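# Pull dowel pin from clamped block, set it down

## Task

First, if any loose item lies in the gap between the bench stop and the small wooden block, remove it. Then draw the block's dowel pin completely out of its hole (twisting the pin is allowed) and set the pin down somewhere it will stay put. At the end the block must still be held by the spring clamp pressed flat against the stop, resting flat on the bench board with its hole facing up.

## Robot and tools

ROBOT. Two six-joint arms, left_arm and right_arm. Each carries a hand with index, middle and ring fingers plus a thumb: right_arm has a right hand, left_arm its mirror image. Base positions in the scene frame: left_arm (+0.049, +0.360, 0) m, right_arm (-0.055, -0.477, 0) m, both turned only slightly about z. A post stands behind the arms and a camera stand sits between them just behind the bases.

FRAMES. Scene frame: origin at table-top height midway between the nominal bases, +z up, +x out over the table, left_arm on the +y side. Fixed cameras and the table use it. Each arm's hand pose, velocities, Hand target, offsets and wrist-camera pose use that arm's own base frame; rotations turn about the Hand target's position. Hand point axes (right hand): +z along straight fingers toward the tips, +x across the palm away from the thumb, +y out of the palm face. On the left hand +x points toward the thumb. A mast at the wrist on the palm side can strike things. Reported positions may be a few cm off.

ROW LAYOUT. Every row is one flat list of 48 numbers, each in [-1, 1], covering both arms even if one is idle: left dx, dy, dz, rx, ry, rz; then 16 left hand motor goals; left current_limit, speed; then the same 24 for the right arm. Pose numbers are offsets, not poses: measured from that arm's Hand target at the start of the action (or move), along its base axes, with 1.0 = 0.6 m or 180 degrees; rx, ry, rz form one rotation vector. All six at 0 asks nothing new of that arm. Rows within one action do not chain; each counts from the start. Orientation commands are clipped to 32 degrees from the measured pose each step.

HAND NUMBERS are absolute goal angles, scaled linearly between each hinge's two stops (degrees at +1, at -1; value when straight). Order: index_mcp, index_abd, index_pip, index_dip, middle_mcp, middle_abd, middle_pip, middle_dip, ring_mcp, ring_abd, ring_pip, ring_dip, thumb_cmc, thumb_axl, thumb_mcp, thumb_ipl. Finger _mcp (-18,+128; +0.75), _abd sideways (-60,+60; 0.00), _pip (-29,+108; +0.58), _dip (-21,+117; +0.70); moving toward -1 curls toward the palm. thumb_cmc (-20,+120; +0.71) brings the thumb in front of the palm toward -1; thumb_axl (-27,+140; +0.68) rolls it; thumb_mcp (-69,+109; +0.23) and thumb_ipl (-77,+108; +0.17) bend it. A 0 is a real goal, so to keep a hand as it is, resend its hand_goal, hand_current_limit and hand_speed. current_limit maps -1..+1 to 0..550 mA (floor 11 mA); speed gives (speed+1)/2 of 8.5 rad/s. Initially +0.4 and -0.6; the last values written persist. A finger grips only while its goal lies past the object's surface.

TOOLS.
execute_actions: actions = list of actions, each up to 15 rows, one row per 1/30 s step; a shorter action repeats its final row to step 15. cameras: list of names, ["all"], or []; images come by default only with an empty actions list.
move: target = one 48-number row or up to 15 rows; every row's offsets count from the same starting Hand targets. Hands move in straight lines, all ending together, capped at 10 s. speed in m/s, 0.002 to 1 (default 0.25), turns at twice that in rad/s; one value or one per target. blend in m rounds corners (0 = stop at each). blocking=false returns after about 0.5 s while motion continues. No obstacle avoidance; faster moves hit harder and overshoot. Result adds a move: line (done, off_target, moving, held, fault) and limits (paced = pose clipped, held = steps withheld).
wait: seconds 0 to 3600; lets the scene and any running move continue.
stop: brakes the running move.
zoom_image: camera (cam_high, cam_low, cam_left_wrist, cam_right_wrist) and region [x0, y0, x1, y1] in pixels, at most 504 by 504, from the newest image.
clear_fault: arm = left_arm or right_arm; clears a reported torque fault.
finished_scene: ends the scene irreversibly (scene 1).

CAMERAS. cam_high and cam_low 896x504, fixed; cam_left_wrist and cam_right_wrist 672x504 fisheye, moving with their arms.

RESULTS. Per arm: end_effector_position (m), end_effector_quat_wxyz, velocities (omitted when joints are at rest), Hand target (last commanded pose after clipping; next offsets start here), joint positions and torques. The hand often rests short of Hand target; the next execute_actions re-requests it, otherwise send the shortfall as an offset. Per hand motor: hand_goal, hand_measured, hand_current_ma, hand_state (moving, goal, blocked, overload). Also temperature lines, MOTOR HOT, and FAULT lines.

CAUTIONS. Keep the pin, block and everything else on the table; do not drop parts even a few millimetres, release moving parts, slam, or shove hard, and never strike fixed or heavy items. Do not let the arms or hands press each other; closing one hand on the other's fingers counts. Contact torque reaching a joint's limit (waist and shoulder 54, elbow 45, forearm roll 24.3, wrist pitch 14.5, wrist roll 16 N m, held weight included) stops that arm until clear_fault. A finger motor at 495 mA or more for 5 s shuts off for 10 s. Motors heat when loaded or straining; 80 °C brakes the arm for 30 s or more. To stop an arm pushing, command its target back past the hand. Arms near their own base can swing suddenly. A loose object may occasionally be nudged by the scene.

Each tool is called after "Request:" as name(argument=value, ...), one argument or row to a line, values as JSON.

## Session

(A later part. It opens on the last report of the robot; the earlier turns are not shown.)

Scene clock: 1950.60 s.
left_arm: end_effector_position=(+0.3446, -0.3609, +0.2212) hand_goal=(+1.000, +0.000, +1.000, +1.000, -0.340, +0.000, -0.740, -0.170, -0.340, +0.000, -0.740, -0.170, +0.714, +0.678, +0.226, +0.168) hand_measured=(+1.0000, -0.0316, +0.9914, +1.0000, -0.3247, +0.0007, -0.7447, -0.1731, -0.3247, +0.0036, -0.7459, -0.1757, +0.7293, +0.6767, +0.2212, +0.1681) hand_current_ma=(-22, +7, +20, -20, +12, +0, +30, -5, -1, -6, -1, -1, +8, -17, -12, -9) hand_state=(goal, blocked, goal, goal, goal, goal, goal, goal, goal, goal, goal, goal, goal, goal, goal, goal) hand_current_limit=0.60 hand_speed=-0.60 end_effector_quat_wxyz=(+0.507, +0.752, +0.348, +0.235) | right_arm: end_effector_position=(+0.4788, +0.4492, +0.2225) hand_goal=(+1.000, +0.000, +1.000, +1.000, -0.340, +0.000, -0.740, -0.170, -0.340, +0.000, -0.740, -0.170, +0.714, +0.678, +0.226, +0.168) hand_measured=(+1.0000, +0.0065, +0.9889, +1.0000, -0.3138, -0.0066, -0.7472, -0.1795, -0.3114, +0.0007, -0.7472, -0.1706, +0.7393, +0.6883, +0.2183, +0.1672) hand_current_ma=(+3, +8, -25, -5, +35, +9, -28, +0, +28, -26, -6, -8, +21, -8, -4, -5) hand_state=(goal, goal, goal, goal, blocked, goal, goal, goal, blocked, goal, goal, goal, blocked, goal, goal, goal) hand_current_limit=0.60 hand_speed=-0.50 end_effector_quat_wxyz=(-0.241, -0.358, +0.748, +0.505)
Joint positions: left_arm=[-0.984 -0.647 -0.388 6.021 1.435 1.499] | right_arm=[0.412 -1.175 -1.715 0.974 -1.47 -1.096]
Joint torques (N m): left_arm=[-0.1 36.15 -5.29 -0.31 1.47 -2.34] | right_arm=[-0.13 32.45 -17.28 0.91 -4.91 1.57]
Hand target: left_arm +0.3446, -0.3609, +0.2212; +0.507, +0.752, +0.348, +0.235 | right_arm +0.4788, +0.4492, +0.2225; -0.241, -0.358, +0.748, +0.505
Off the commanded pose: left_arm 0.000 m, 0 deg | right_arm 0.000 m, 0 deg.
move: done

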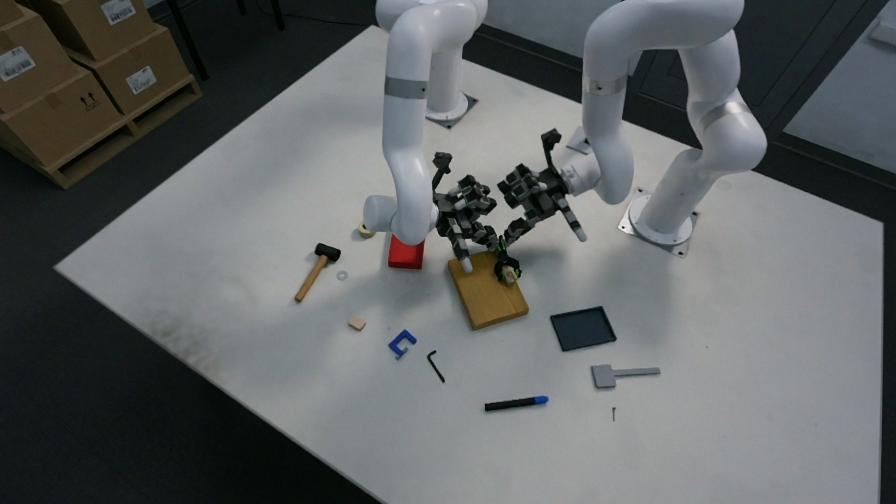

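Request:
move(
  target=[-0.00508,0.00431,0,0,0,0,1,0,1,1,-0.34,0,-0.74,-0.17,-0.34,0,-0.74,-0.17,0.714,0.678,0.226,0.168,0.6,-0.6,0.0052,-0.00418,0,0,0,0,1,0,1,1,-0.34,0,-0.74,-0.17,-0.34,0,-0.74,-0.17,0.714,0.678,0.226,0.168,0.6,-0.5],
  speed=0.01,
  cameras=["cam_high"],
)

Request:
zoom_image(
  camera="cam_high",
  region=[495, 256, 523, 284],
)

Request:
zoom_image(
  camera="cam_high",
  region=[480, 220, 530, 290],
)

Scene clock: 1953.47 s.
left_arm: end_effector_position=(+0.3415, -0.3583, +0.2212) hand_goal=(+1.000, +0.000, +1.000, +1.000, -0.340, +0.000, -0.740, -0.170, -0.340, +0.000, -0.740, -0.170, +0.714, +0.678, +0.226, +0.168) hand_measured=(+1.0000, -0.0345, +0.9876, +1.0000, -0.3247, +0.0007, -0.7459, -0.1719, -0.3259, +0.0036, -0.7459, -0.1757, +0.7293, +0.6767, +0.2222, +0.1681) hand_current_ma=(+5, -3, +19, -20, +6, -5, +18, -12, -12, +18, -9, +11, +1, -5, -4, +0) hand_state=(goal, blocked, goal, goal, goal, goal, goal, goal, goal, goal, goal, goal, goal, goal, goal, goal) hand_current_limit=0.60 hand_speed=-0.60 end_effector_quat_wxyz=(+0.507, +0.752, +0.348, +0.235) | right_arm: end_effector_position=(+0.4819, +0.4467, +0.2225) hand_goal=(+1.000, +0.000, +1.000, +1.000, -0.340, +0.000, -0.740, -0.170, -0.340, +0.000, -0.740, -0.170, +0.714, +0.678, +0.226, +0.168) hand_measured=(+1.0000, +0.0065, +0.9863, +1.0000, -0.3138, -0.0081, -0.7459, -0.1770, -0.3102, +0.0007, -0.7459, -0.1706, +0.7406, +0.6883, +0.2193, +0.1662) hand_current_ma=(+20, +0, -22, -14, +38, -16, -8, +5, +40, -4, -23, -14, +13, +13, -18, +3) hand_state=(goal, goal, goal, goal, blocked, goal, goal, goal, blocked, goal, goal, goal, blocked, goal, goal, goal) hand_current_limit=0.60 hand_speed=-0.50 end_effector_quat_wxyz=(-0.241, -0.358, +0.748, +0.505)
Joint positions: left_arm=[-0.988 -0.646 -0.379 6.017 1.443 1.496] | right_arm=[0.407 -1.179 -1.723 0.969 -1.474 -1.094]
Joint torques (N m): left_arm=[-0.1 35.75 -5.14 -0.32 7.14 0.05] | right_arm=[-0.13 50.29 -17.32 0.92 -4.73 1.5]
Hand target: left_arm +0.3415, -0.3583, +0.2212; +0.507, +0.752, +0.348, +0.235 | right_arm +0.4819, +0.4467, +0.2225; -0.241, -0.358, +0.748, +0.505
Off the commanded pose: left_arm 0.000 m, 0 deg | right_arm 0.000 m, 0 deg.
move: done

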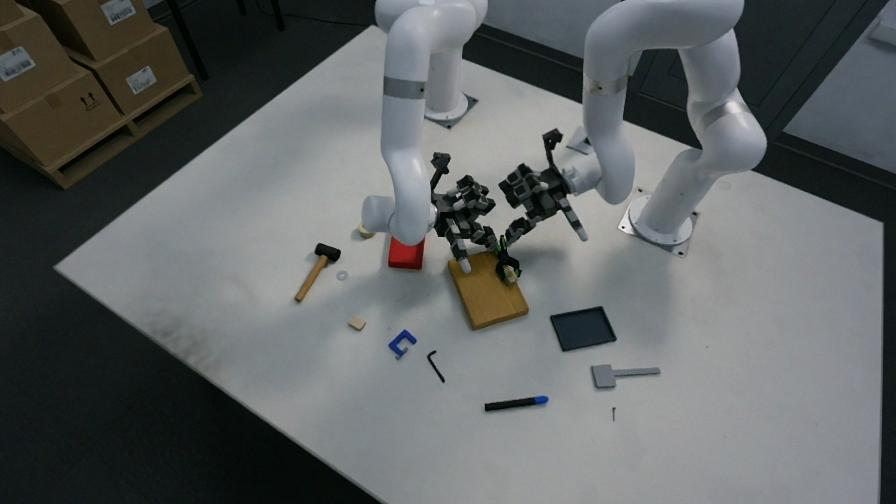

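Scaled by 18.000 from the camera's image (finer frame: 1280x720).

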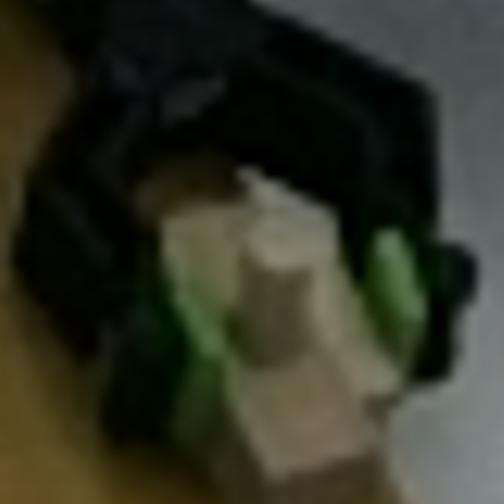

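Scaled by 7.200 from the camera's image (finer frame: 1280x720).

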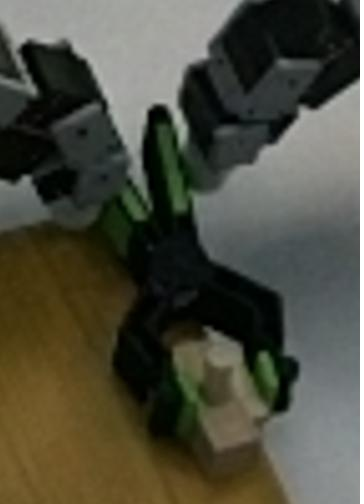

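Request:
move(
  target=[-0.00508,0.00431,0,0,0,0,1,0,1,1,-0.34,0,-0.74,-0.17,-0.34,0,-0.74,-0.17,0.714,0.678,0.226,0.168,0.6,-0.6,0.0052,-0.00418,0,0,0,0,1,0,1,1,-0.34,0,-0.74,-0.17,-0.34,0,-0.74,-0.17,0.714,0.678,0.226,0.168,0.6,-0.5],
  speed=0.01,
  cameras=["cam_high"],
)

Request:
zoom_image(
  camera="cam_high",
  region=[495, 256, 523, 284],
)

Request:
zoom_image(
  camera="cam_high",
  region=[480, 220, 530, 290],
)

Scene clock: 1956.73 s.
left_arm: end_effector_position=(+0.3385, -0.3557, +0.2212) hand_goal=(+1.000, +0.000, +1.000, +1.000, -0.340, +0.000, -0.740, -0.170, -0.340, +0.000, -0.740, -0.170, +0.714, +0.678, +0.226, +0.168) hand_measured=(+0.9995, -0.0169, +0.9747, +1.0000, -0.3247, +0.0007, -0.7459, -0.1731, -0.3259, +0.0036, -0.7459, -0.1757, +0.7305, +0.6777, +0.2222, +0.1681) hand_current_ma=(-23, -5, +5, -8, +2, +8, +3, -17, -3, -3, -7, +11, -1, -14, +5, -15) hand_state=(goal, goal, blocked, goal, goal, goal, goal, goal, goal, goal, goal, goal, goal, goal, goal, goal) hand_current_limit=0.60 hand_speed=-0.60 end_effector_quat_wxyz=(+0.507, +0.752, +0.348, +0.235) | right_arm: end_effector_position=(+0.4850, +0.4442, +0.2225) hand_goal=(+1.000, +0.000, +1.000, +1.000, -0.340, +0.000, -0.740, -0.170, -0.340, +0.000, -0.740, -0.170, +0.714, +0.678, +0.226, +0.168) hand_measured=(+1.0000, +0.0065, +0.9747, +1.0000, -0.3126, -0.0066, -0.7472, -0.1782, -0.3114, +0.0021, -0.7459, -0.1719, +0.7406, +0.6883, +0.2193, +0.1681) hand_current_ma=(+2, -4, -42, -8, +24, +4, -22, +7, +37, -8, -3, -14, +18, +7, -3, -2) hand_state=(goal, goal, blocked, goal, blocked, goal, goal, goal, blocked, goal, goal, goal, blocked, goal, goal, goal) hand_current_limit=0.60 hand_speed=-0.50 end_effector_quat_wxyz=(-0.241, -0.358, +0.748, +0.505)
Joint positions: left_arm=[-0.992 -0.645 -0.37 6.014 1.45 1.493] | right_arm=[0.402 -1.184 -1.732 0.965 -1.479 -1.092]
Joint torques (N m): left_arm=[-0.1 25.94 -4.98 -0.33 1.47 -2.4] | right_arm=[-0.13 50.39 -17.35 0.93 -1.33 1.43]
Hand target: left_arm +0.3385, -0.3557, +0.2212; +0.507, +0.752, +0.348, +0.235 | right_arm +0.4850, +0.4442, +0.2225; -0.241, -0.358, +0.748, +0.505
Off the commanded pose: left_arm 0.000 m, 0 deg | right_arm 0.000 m, 0 deg.
move: done

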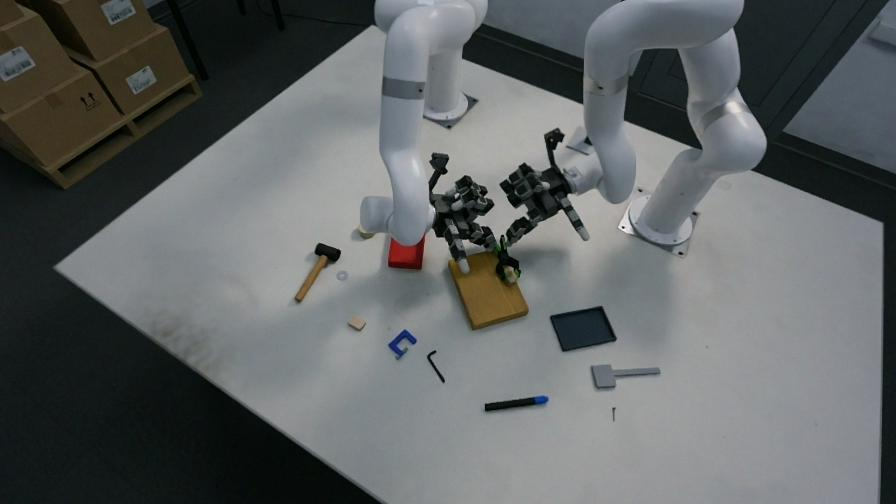

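Scaled by 18.000 from the camera's image (finer frame: 1280x720).

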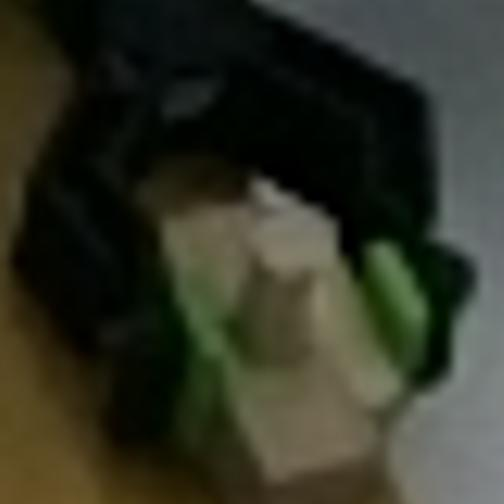

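Scaled by 7.200 from the camera's image (finer frame: 1280x720).

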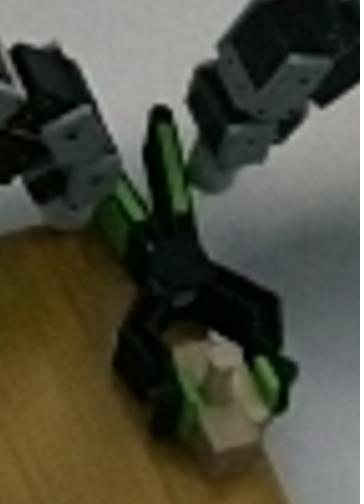

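Request:
move(
  target=[
    [-0.01016,0.00862,0,0,0,0,1,0,1,1,-0.34,0,-0.74,-0.17,-0.34,0,-0.74,-0.17,0.714,0.678,0.226,0.168,0.6,-0.6,0.0104,-0.00836,0,0,0,0,1,0,1,1,-0.34,0,-0.74,-0.17,-0.34,0,-0.74,-0.17,0.714,0.678,0.226,0.168,0.6,-0.5],
    [-0.0305,0.0259,0,0,0,0,1,0,1,1,-0.34,0,-0.74,-0.17,-0.34,0,-0.74,-0.17,0.714,0.678,0.226,0.168,0.6,-0.6,0.0312,-0.0251,0,0,0,0,1,0,1,1,-0.34,0,-0.74,-0.17,-0.34,0,-0.74,-0.17,0.714,0.678,0.226,0.168,0.6,-0.5],
  ],
  speed=[0.01,0.03],
  cameras=["cam_high"],
)

Request:
zoom_image(
  camera="cam_high",
  region=[495, 256, 523, 284],
)

Request:
zoom_image(
  camera="cam_high",
  region=[480, 220, 530, 290],
)

Scene clock: 1962.23 s.
left_arm: end_effector_position=(+0.3202, -0.3402, +0.2212) hand_goal=(+1.000, +0.000, +1.000, +1.000, -0.340, +0.000, -0.740, -0.170, -0.340, +0.000, -0.740, -0.170, +0.714, +0.678, +0.226, +0.168) hand_measured=(+0.9995, -0.0154, +0.9747, +1.0000, -0.3247, +0.0007, -0.7447, -0.1731, -0.3259, +0.0036, -0.7459, -0.1744, +0.7293, +0.6767, +0.2212, +0.1681) hand_current_ma=(-10, -16, -1, +6, -5, +9, +19, -6, -1, +2, -8, +6, +8, -1, -19, +9) hand_state=(goal, goal, blocked, goal, goal, goal, goal, goal, goal, goal, goal, goal, goal, goal, goal, goal) hand_current_limit=0.60 hand_speed=-0.60 end_effector_quat_wxyz=(+0.507, +0.752, +0.348, +0.235) | right_arm: end_effector_position=(+0.5037, +0.4291, +0.2225) hand_goal=(+1.000, +0.000, +1.000, +1.000, -0.340, +0.000, -0.740, -0.170, -0.340, +0.000, -0.740, -0.170, +0.714, +0.678, +0.226, +0.168) hand_measured=(+1.0000, +0.0065, +0.9747, +1.0000, -0.3138, -0.0081, -0.7472, -0.1770, -0.3126, +0.0007, -0.7459, -0.1719, +0.7393, +0.6883, +0.2183, +0.1681) hand_current_ma=(+7, +13, -38, -14, +31, -12, -29, -10, +32, -19, +1, -8, +27, -9, -23, +1) hand_state=(goal, goal, blocked, goal, blocked, goal, goal, goal, blocked, goal, goal, goal, blocked, goal, goal, goal) hand_current_limit=0.60 hand_speed=-0.50 end_effector_quat_wxyz=(-0.241, -0.358, +0.748, +0.505)
Joint positions: left_arm=[-1.021 -0.641 -0.318 5.989 1.494 1.471] | right_arm=[0.373 -1.211 -1.787 0.939 -1.508 -1.078]
Joint torques (N m): left_arm=[-0.09 24.84 -3.99 -0.39 1.47 0.05] | right_arm=[-0.14 50.98 -17.6 0.97 -1.32 1.68]
Hand target: left_arm +0.3202, -0.3402, +0.2212; +0.507, +0.752, +0.348, +0.235 | right_arm +0.5037, +0.4291, +0.2225; -0.241, -0.358, +0.748, +0.505
Off the commanded pose: left_arm 0.000 m, 0 deg | right_arm 0.000 m, 0 deg.
move: done

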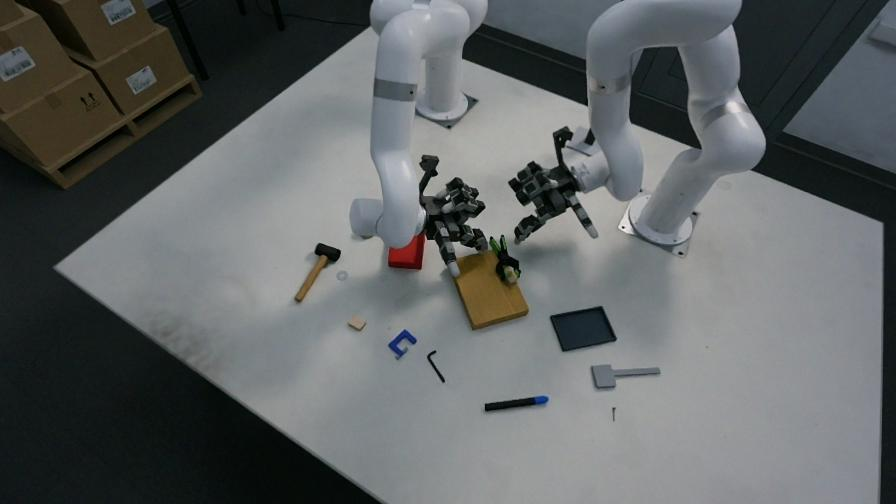

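Scaled by 18.000 from the camera's image (finer frame: 1280x720).

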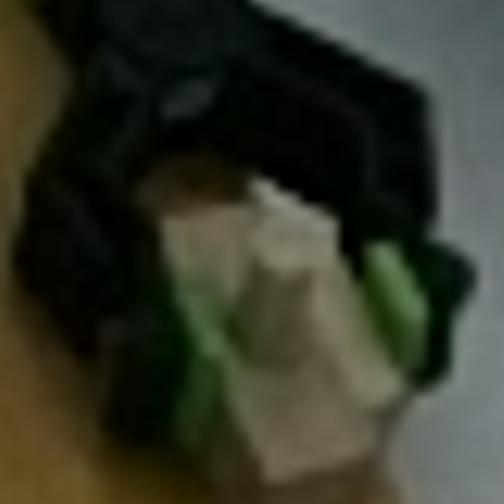

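Scaled by 7.200 from the camera's image (finer frame: 1280x720).

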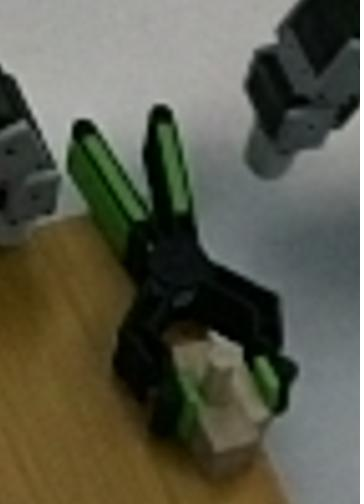

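Request:
move(
  target=[
    [-0.02,0.02,0.12,0,0,0,1,0,1,1,-0.34,0,-0.74,-0.17,-0.34,0,-0.74,-0.17,0.714,0.678,0.226,0.168,0.6,-0.6,0,0,0.1,0,0,0,1,0,1,1,-0.34,0,-0.74,-0.17,-0.34,0,-0.74,-0.17,0.714,0.678,0.226,0.168,0.6,-0.5],
    [-0.02,0.02,0.2,0,0,0,1,0,1,1,-0.34,0,-0.74,-0.17,-0.34,0,-0.74,-0.17,0.714,0.678,0.226,0.168,0.6,-0.6,-0.05,-0.2,0.1,0,0,0,1,0,1,1,-0.34,0,-0.74,-0.17,-0.34,0,-0.74,-0.17,0.714,0.678,0.226,0.168,0.6,-0.5],
  ],
  speed=[0.08,0.15],
  blend=0.02,
  cameras=["cam_high","cam_low"],
)

Request:
zoom_image(
  camera="cam_high",
  region=[480, 220, 530, 290],
)

Scene clock: 1998.50 s.
left_arm: end_effector_position=(+0.3082, -0.3282, +0.3412) hand_goal=(+1.000, +0.000, +1.000, +1.000, -0.340, +0.000, -0.740, -0.170, -0.340, +0.000, -0.740, -0.170, +0.714, +0.678, +0.226, +0.168) hand_measured=(+0.9995, -0.0154, +0.9747, +1.0000, -0.3247, +0.0007, -0.7447, -0.1719, -0.3247, +0.0036, -0.7459, -0.1744, +0.7293, +0.6777, +0.2212, +0.1672) hand_current_ma=(-12, -26, +10, -19, -1, +2, +16, -1, +11, +13, -2, +2, -4, -11, +1, -15) hand_state=(goal, goal, blocked, goal, goal, goal, goal, goal, goal, goal, goal, goal, goal, goal, goal, goal) hand_current_limit=0.60 hand_speed=-0.60 end_effector_quat_wxyz=(+0.507, +0.752, +0.348, +0.235) | right_arm: end_effector_position=(+0.4737, +0.3091, +0.2825) hand_goal=(+1.000, +0.000, +1.000, +1.000, -0.340, +0.000, -0.740, -0.170, -0.340, +0.000, -0.740, -0.170, +0.714, +0.678, +0.226, +0.168) hand_measured=(+0.9995, +0.0065, +0.9747, +1.0000, -0.3126, -0.0066, -0.7472, -0.1782, -0.3114, +0.0007, -0.7459, -0.1719, +0.7406, +0.6872, +0.2183, +0.1672) hand_current_ma=(-3, +0, -42, -12, +32, -35, -15, -8, +38, -15, +0, -8, +10, -2, -15, +1) hand_state=(goal, goal, blocked, goal, blocked, goal, goal, goal, blocked, goal, goal, goal, blocked, goal, goal, goal) hand_current_limit=0.60 hand_speed=-0.50 end_effector_quat_wxyz=(-0.241, -0.358, +0.748, +0.505)
Joint positions: left_arm=[-1.039 -0.077 -0.182 5.932 1.087 1.61] | right_arm=[0.219 -0.967 -1.474 0.813 -1.524 -1.182]
Joint torques (N m): left_arm=[-0.06 14.65 -12.04 0.14 1.48 2.64] | right_arm=[-0.15 46.01 -16.6 0.84 -1.39 -0.06]
Hand target: left_arm +0.3082, -0.3282, +0.3412; +0.507, +0.752, +0.348, +0.235 | right_arm +0.4737, +0.3091, +0.2825; -0.241, -0.358, +0.748, +0.505
Off the commanded pose: left_arm 0.000 m, 0 deg | right_arm 0.000 m, 0 deg.
move: done

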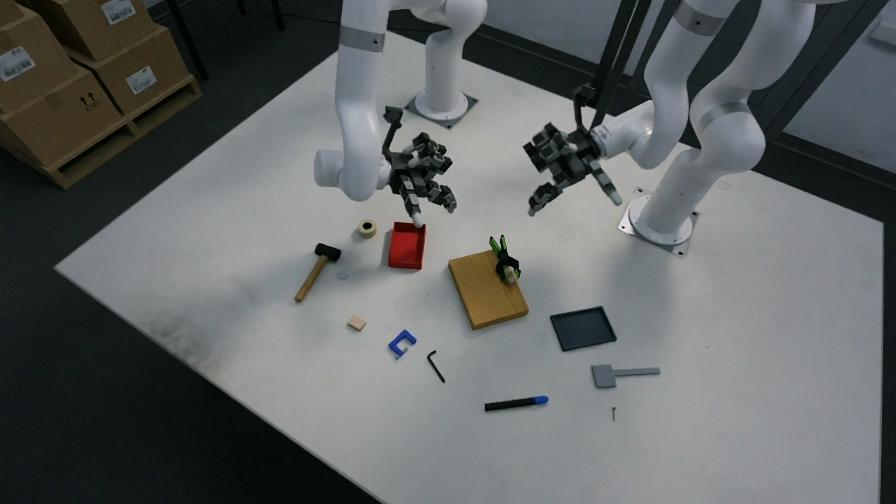

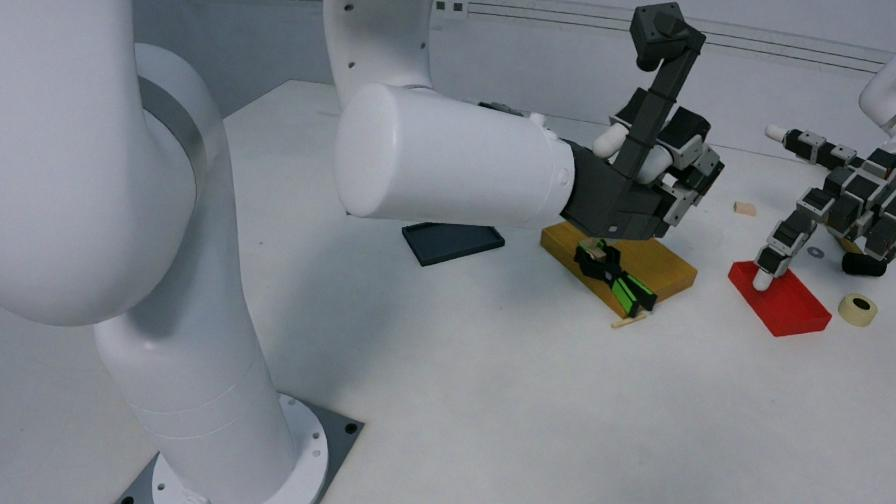

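Scaled by 7.200 from the camera's image (finer frame: 1280x720).

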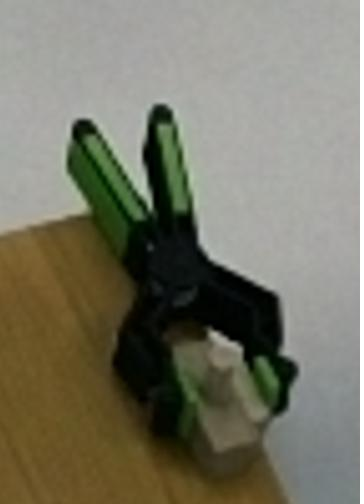

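Request:
zoom_image(
  camera="cam_low",
  region=[560, 225, 670, 335],
)

Request:
zoom_image(
  camera="cam_high",
  region=[498, 262, 526, 290],
)

Scaled by 4.582 from the camera's image (finer frame: 1280x720).

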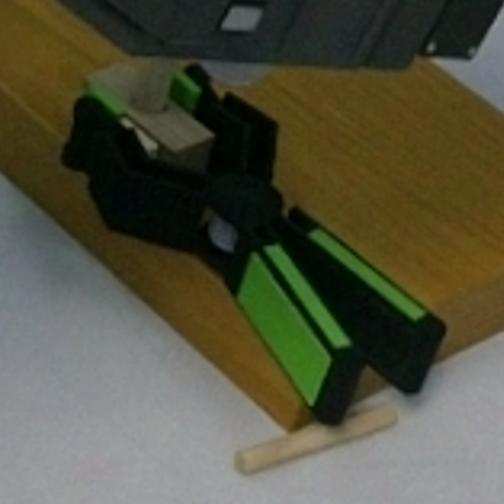

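Scaled by 18.000 from the camera's image (finer frame: 1280x720).

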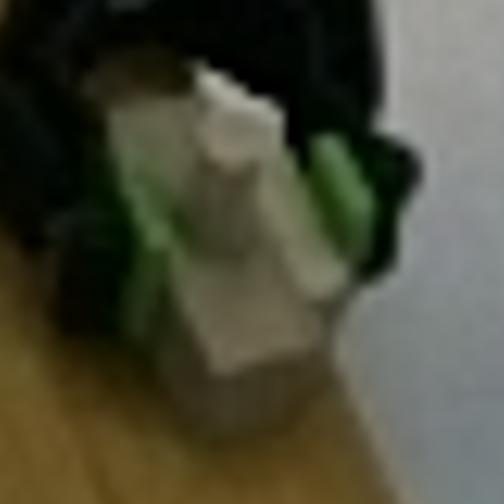

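Request:
move(
  target=[0.347,-0.0545,0.0147,0.2447,0.2885,0,0.479,0.2,0.971,0.971,0.973,-0.2,0.416,0.333,-0.2,0,-0.4,0.406,0.714,0.678,0.226,0.168,0.6,-0.6,0,0,0,0,0,0,1,0,1,1,-0.34,0,-0.74,-0.17,-0.34,0,-0.74,-0.17,0.714,0.678,0.226,0.168,0.6,-0.5],
  speed=0.15,
  cameras=["cam_high","cam_low","cam_left_wrist"],
)

Scene clock: 2014.30 s.
left_arm: end_effector_position=(+0.5164, -0.3609, +0.3500) hand_goal=(+0.480, +0.200, +0.972, +0.972, +0.974, -0.200, +0.416, +0.334, -0.200, +0.000, -0.400, +0.406, +0.714, +0.678, +0.226, +0.168) hand_measured=(+0.4894, +0.1706, +0.9542, +0.9786, +0.9693, -0.1971, +0.4140, +0.3327, -0.1860, +0.0036, -0.3944, +0.4053, +0.7142, +0.6767, +0.2212, +0.1672) hand_current_ma=(-1, +8, +17, -5, -20, +13, +19, -4, -8, +2, +13, +7, -2, -1, -6, +7) hand_state=(goal, blocked, goal, goal, goal, goal, goal, goal, goal, goal, goal, goal, goal, goal, goal, goal) hand_current_limit=0.60 hand_speed=-0.60 end_effector_quat_wxyz=(-0.001, +0.907, +0.420, +0.000) | right_arm: end_effector_position=(+0.4737, +0.3091, +0.2825) hand_goal=(+1.000, +0.000, +1.000, +1.000, -0.340, +0.000, -0.740, -0.170, -0.340, +0.000, -0.740, -0.170, +0.714, +0.678, +0.226, +0.168) hand_measured=(+0.9995, +0.0065, +0.9747, +1.0000, -0.3126, -0.0066, -0.7472, -0.1770, -0.3102, +0.0007, -0.7459, -0.1719, +0.7406, +0.6883, +0.2193, +0.1672) hand_current_ma=(+11, +17, -45, +5, +29, -5, -11, -6, +51, -9, -23, +11, +29, +2, -2, +3) hand_state=(goal, goal, blocked, goal, blocked, goal, goal, goal, blocked, goal, goal, goal, blocked, goal, goal, goal) hand_current_limit=0.60 hand_speed=-0.50 end_effector_quat_wxyz=(-0.241, -0.358, +0.748, +0.505)
Joint positions: left_arm=[-0.637 -0.321 -1.182 6.284 -0.864 1.637] | right_arm=[0.219 -0.967 -1.474 0.813 -1.524 -1.182]
Joint torques (N m): left_arm=[-0.13 30.87 -19.83 0.61 -4.26 0] | right_arm=[-0.15 46.01 -16.6 0.84 -1.39 -0.06]
Hand target: left_arm +0.5164, -0.3609, +0.3500; -0.001, +0.907, +0.420, +0.000 | right_arm +0.4737, +0.3091, +0.2825; -0.241, -0.358, +0.748, +0.505
Off the commanded pose: left_arm 0.000 m, 0 deg | right_arm 0.000 m, 0 deg.
joint at its limit (left arm) — joint 4 (forearm roll), upper limit.
move: done
cam_left_wrist: T_world_to_cam=[[-0.98127, -0.18524, 0.05292, 0.38295], [-0.08665, 0.66975, 0.73752, -0.02034], [-0.17206, 0.71911, -0.67325, 0.71183]] pos_world=[0.4965, -0.42733, 0.47397]

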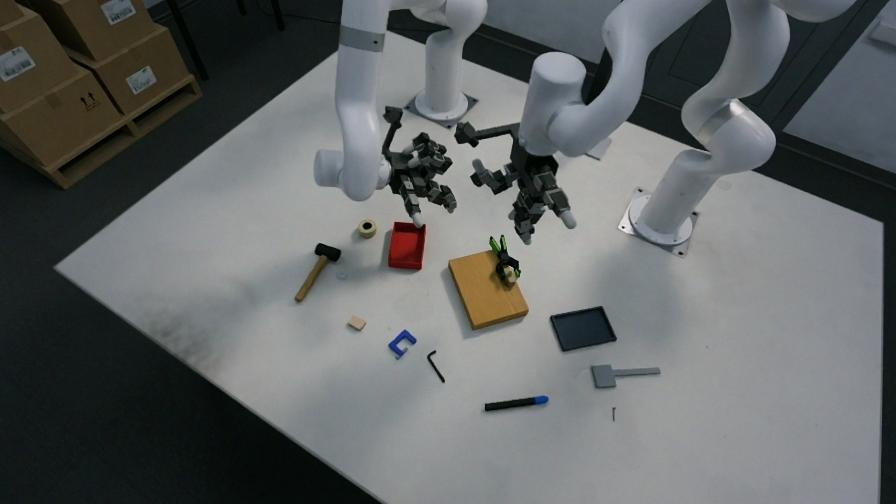

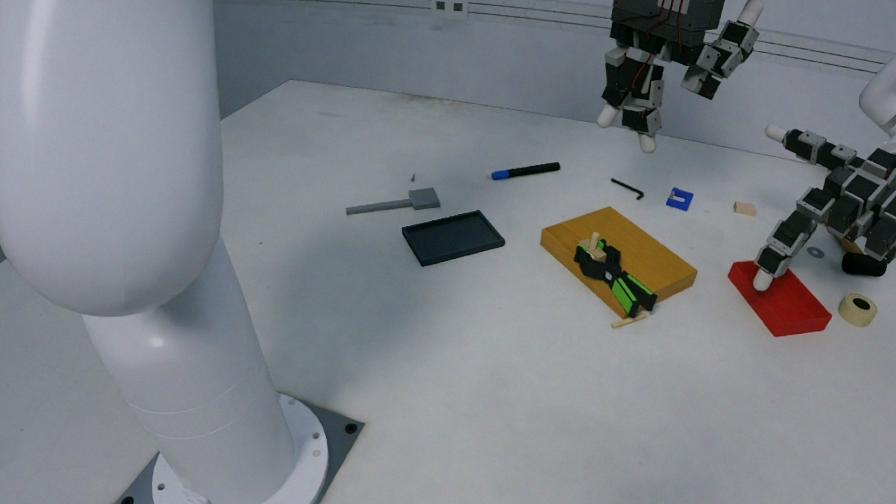

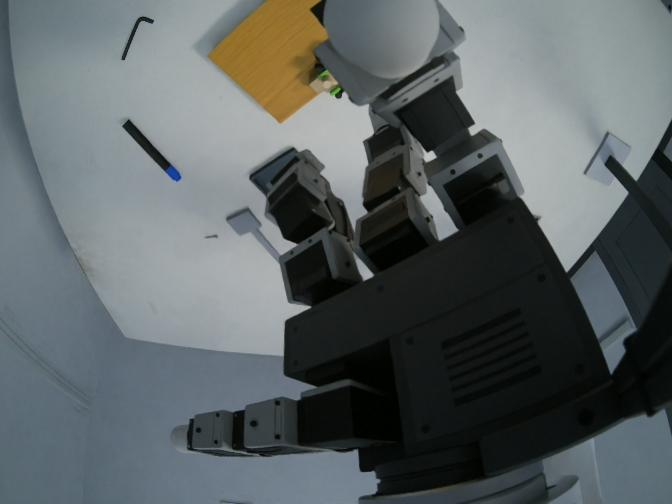

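Request:
zoom_image(
  camera="cam_left_wrist",
  region=[295, 45, 365, 115],
)

Request:
zoom_image(
  camera="cam_low",
  region=[560, 225, 670, 335],
)

Scaled by 7.200 from the camera's image (finer frame: 960x720).

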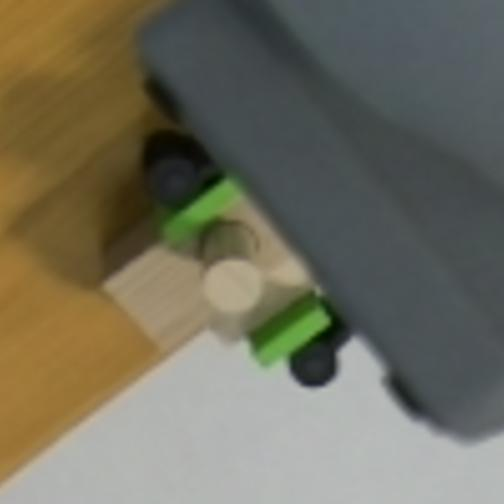

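Scaled by 4.582 from the camera's image (finer frame: 1280x720).

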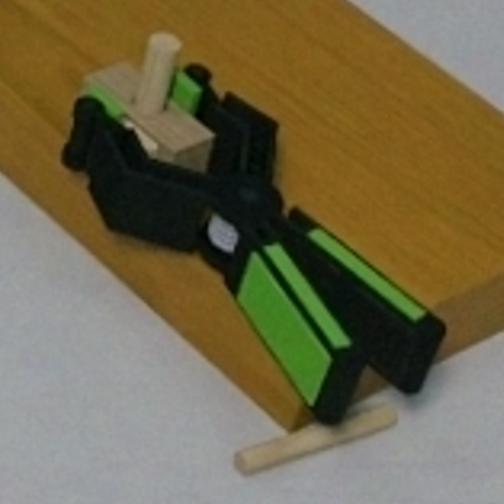

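Request:
move(
  target=[
    [0.01,0.2,0,0,0,-0.5,0.479,0.2,0.971,0.971,0.973,-0.2,0.416,0.333,-0.2,0,-0.4,0.406,0.714,0.678,0.226,0.168,0.6,-0.6,0,0,0,0,0,0,1,0,1,1,-0.34,0,-0.74,-0.17,-0.34,0,-0.74,-0.17,0.714,0.678,0.226,0.168,0.6,-0.5],
    [0.0227,0.508,-0.2,0,0,-1,0.479,0.2,0.971,0.971,0.973,-0.2,0.416,0.333,-0.2,0,-0.4,0.406,0.714,0.678,0.226,0.168,0.6,-0.6,0,0,0,0,0,0,1,0,1,1,-0.34,0,-0.74,-0.17,-0.34,0,-0.74,-0.17,0.714,0.678,0.226,0.168,0.6,-0.5],
  ],
  speed=0.25,
  blend=0.03,
  cameras=["cam_high","cam_left_wrist"],
)

Scene clock: 2034.77 s.
left_arm: end_effector_position=(+0.5300, -0.0561, +0.2300) hand_goal=(+0.480, +0.200, +0.972, +0.972, +0.974, -0.200, +0.416, +0.334, -0.200, +0.000, -0.400, +0.406, +0.714, +0.678, +0.226, +0.168) hand_measured=(+0.4882, +0.1706, +0.9542, +0.9786, +0.9705, -0.1956, +0.4140, +0.3327, -0.1860, +0.0036, -0.3944, +0.4053, +0.7142, +0.6767, +0.2212, +0.1681) hand_current_ma=(-16, +0, -7, -12, -14, -12, +2, -2, -15, +12, +0, +13, -5, -4, -5, -1) hand_state=(goal, blocked, goal, goal, goal, goal, goal, goal, goal, goal, goal, goal, goal, goal, goal, goal) hand_current_limit=0.60 hand_speed=-0.60 end_effector_quat_wxyz=(+0.000, -0.420, +0.907, -0.001) | right_arm: end_effector_position=(+0.4737, +0.3091, +0.2825) hand_goal=(+1.000, +0.000, +1.000, +1.000, -0.340, +0.000, -0.740, -0.170, -0.340, +0.000, -0.740, -0.170, +0.714, +0.678, +0.226, +0.168) hand_measured=(+0.9995, +0.0065, +0.9747, +0.9990, -0.3126, -0.0066, -0.7459, -0.1782, -0.3114, +0.0007, -0.7459, -0.1719, +0.7393, +0.6893, +0.2183, +0.1672) hand_current_ma=(-10, -13, -38, -16, +27, -10, -25, -3, +52, -12, -1, -8, +20, +8, -16, -7) hand_state=(goal, goal, blocked, goal, blocked, goal, goal, goal, blocked, goal, goal, goal, blocked, goal, goal, goal) hand_current_limit=0.60 hand_speed=-0.50 end_effector_quat_wxyz=(-0.241, -0.358, +0.748, +0.505)
Joint positions: left_arm=[-0.152 -0.624 -1.321 6.281 -0.695 5.265] | right_arm=[0.219 -0.967 -1.474 0.813 -1.524 -1.182]
Joint torques (N m): left_arm=[-0.15 38.96 -18.48 0.49 -0.13 2.27] | right_arm=[-0.15 46.01 -16.6 0.84 -1.39 -0.06]
Hand target: left_arm +0.5300, -0.0561, +0.2300; +0.000, -0.420, +0.907, -0.001 | right_arm +0.4737, +0.3091, +0.2825; -0.241, -0.358, +0.748, +0.505
Off the commanded pose: left_arm 0.000 m, 0 deg | right_arm 0.000 m, 0 deg.
move: done
cam_left_wrist: T_world_to_cam=[[0.98128, 0.18524, 0.05279, -0.56021], [0.08675, -0.66973, 0.73752, -0.30185], [0.17197, -0.71913, -0.67326, 0.15118]] pos_world=[0.5499, 0.01033, 0.35397]

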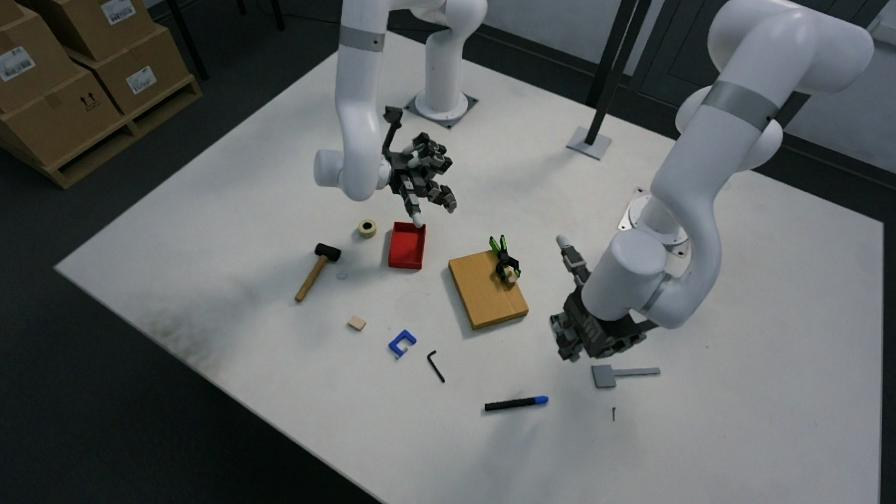

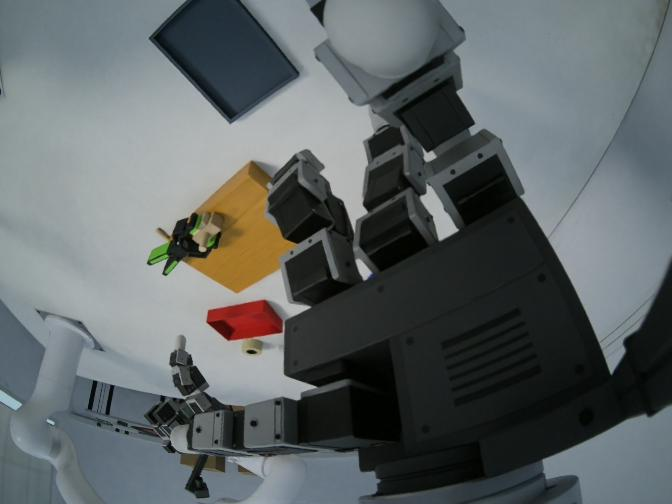

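Request:
zoom_image(
  camera="cam_left_wrist",
  region=[140, 195, 240, 285],
)

Request:
zoom_image(
  camera="cam_left_wrist",
  region=[185, 205, 230, 250],
)

Scaled by 5.040 from the camera's image (finer frame: 960x720).

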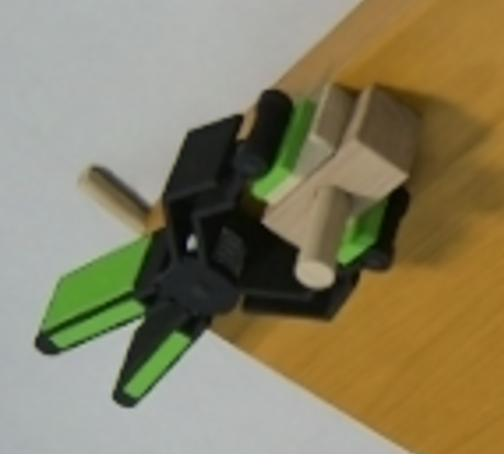

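Scaled by 11.200 from the camera's image (finer frame: 960x720).

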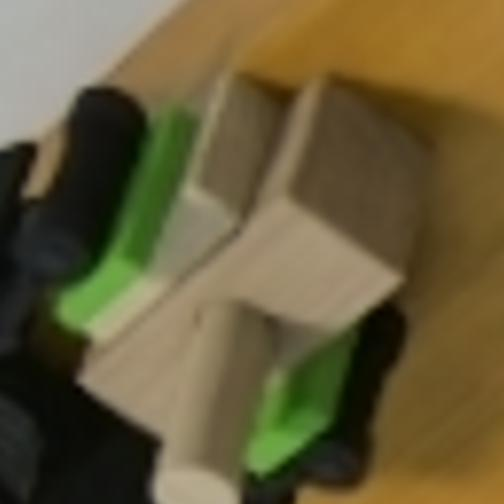

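Request:
move(
  target=[-0.2252,-0.3258,0.0,0,0,0,0.479,0.2,0.971,0.971,0.973,-0.2,0.416,0.333,-0.2,0,-0.4,0.406,0.714,0.678,0.226,0.168,0.6,-0.6,0,0,0,0,0,0,1,0,1,1,-0.34,0,-0.74,-0.17,-0.34,0,-0.74,-0.17,0.714,0.678,0.226,0.168,0.6,-0.5],
  speed=0.15,
  cameras=["cam_high","cam_low","cam_left_wrist"],
)

Request:
zoom_image(
  camera="cam_left_wrist",
  region=[260, 60, 460, 220],
)

Scene clock: 2054.90 s.
left_arm: end_effector_position=(+0.3949, -0.2515, +0.2300) hand_goal=(+0.480, +0.200, +0.972, +0.972, +0.974, -0.200, +0.416, +0.334, -0.200, +0.000, -0.400, +0.406, +0.714, +0.678, +0.226, +0.168) hand_measured=(+0.4882, +0.1706, +0.9529, +0.9786, +0.9693, -0.1956, +0.4140, +0.3327, -0.1872, +0.0095, -0.3956, +0.4053, +0.7142, +0.6777, +0.2212, +0.1681) hand_current_ma=(-18, -17, +19, -8, +7, -4, +2, +4, -2, +2, +3, +4, +11, -8, -2, -30) hand_state=(goal, blocked, goal, goal, goal, goal, goal, goal, goal, goal, goal, goal, goal, goal, goal, goal) hand_current_limit=0.60 hand_speed=-0.60 end_effector_quat_wxyz=(+0.000, -0.420, +0.907, -0.001) | right_arm: end_effector_position=(+0.4737, +0.3091, +0.2825) hand_goal=(+1.000, +0.000, +1.000, +1.000, -0.340, +0.000, -0.740, -0.170, -0.340, +0.000, -0.740, -0.170, +0.714, +0.678, +0.226, +0.168) hand_measured=(+0.9995, +0.0051, +0.9747, +1.0000, -0.3138, -0.0081, -0.7459, -0.1782, -0.3114, +0.0007, -0.7472, -0.1706, +0.7406, +0.6883, +0.2193, +0.1672) hand_current_ma=(-7, +1, -32, -13, +29, -15, -6, +6, +55, -7, -17, -11, +10, +1, -19, +11) hand_state=(goal, goal, blocked, goal, blocked, goal, goal, goal, blocked, goal, goal, goal, blocked, goal, goal, goal) hand_current_limit=0.60 hand_speed=-0.50 end_effector_quat_wxyz=(-0.241, -0.358, +0.748, +0.505)
Joint positions: left_arm=[-0.547 -0.492 -1.117 6.282 -0.623 4.869] | right_arm=[0.219 -0.967 -1.474 0.813 -1.524 -1.182]
Joint torques (N m): left_arm=[-0.15 34.39 -17.87 0.42 -0.12 -2.22] | right_arm=[-0.15 46.01 -16.6 0.84 -1.39 -0.06]
Hand target: left_arm +0.3949, -0.2516, +0.2300; +0.000, -0.420, +0.907, -0.001 | right_arm +0.4737, +0.3091, +0.2825; -0.241, -0.358, +0.748, +0.505
Off the commanded pose: left_arm 0.000 m, 0 deg | right_arm 0.000 m, 0 deg.
move: done
cam_left_wrist: T_world_to_cam=[[0.98127, 0.18524, 0.05293, -0.39147], [0.08664, -0.66969, 0.73757, -0.42103], [0.17208, -0.71916, -0.6732, 0.03375]] pos_world=[0.4148, -0.18517, 0.35397]

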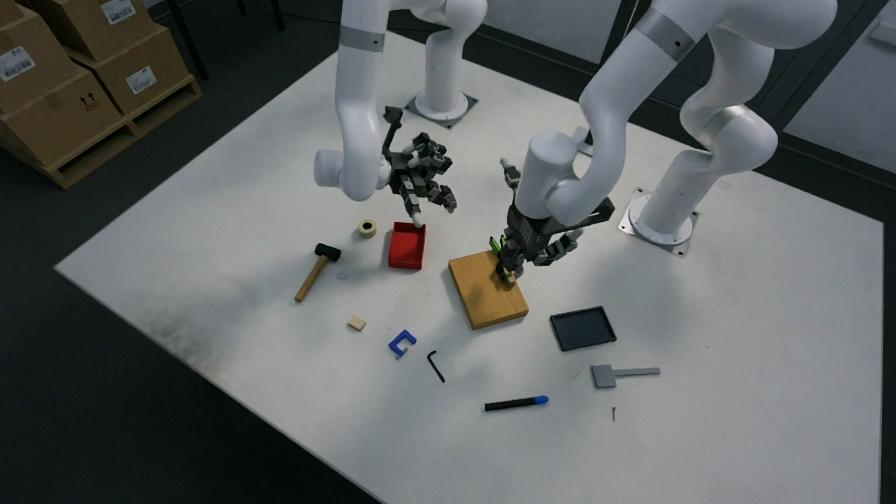

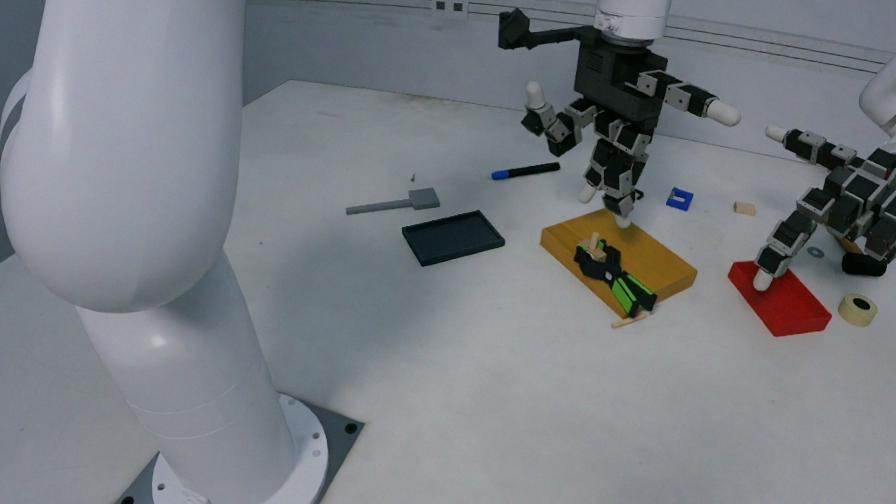

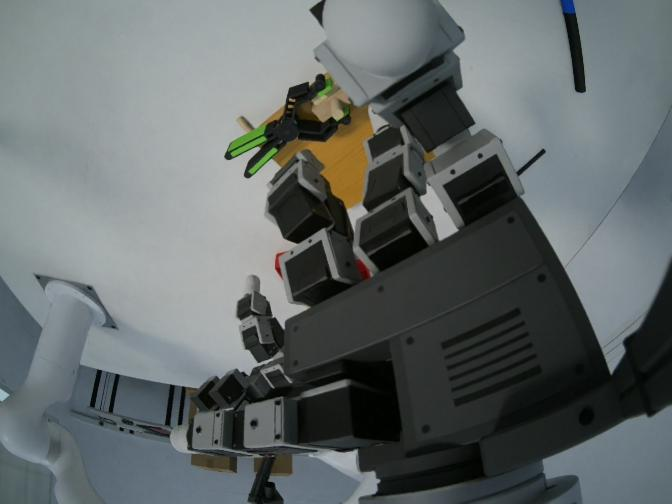

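Scaled by 2.520 from the camera's image (finer frame: 960x720).

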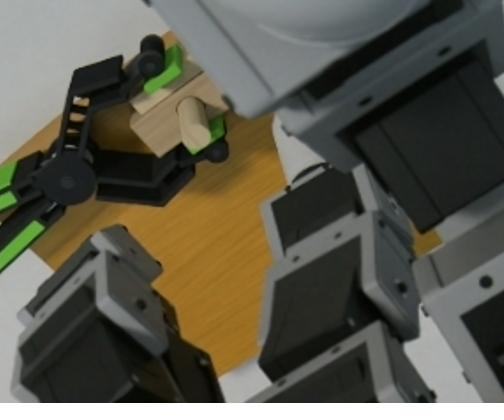

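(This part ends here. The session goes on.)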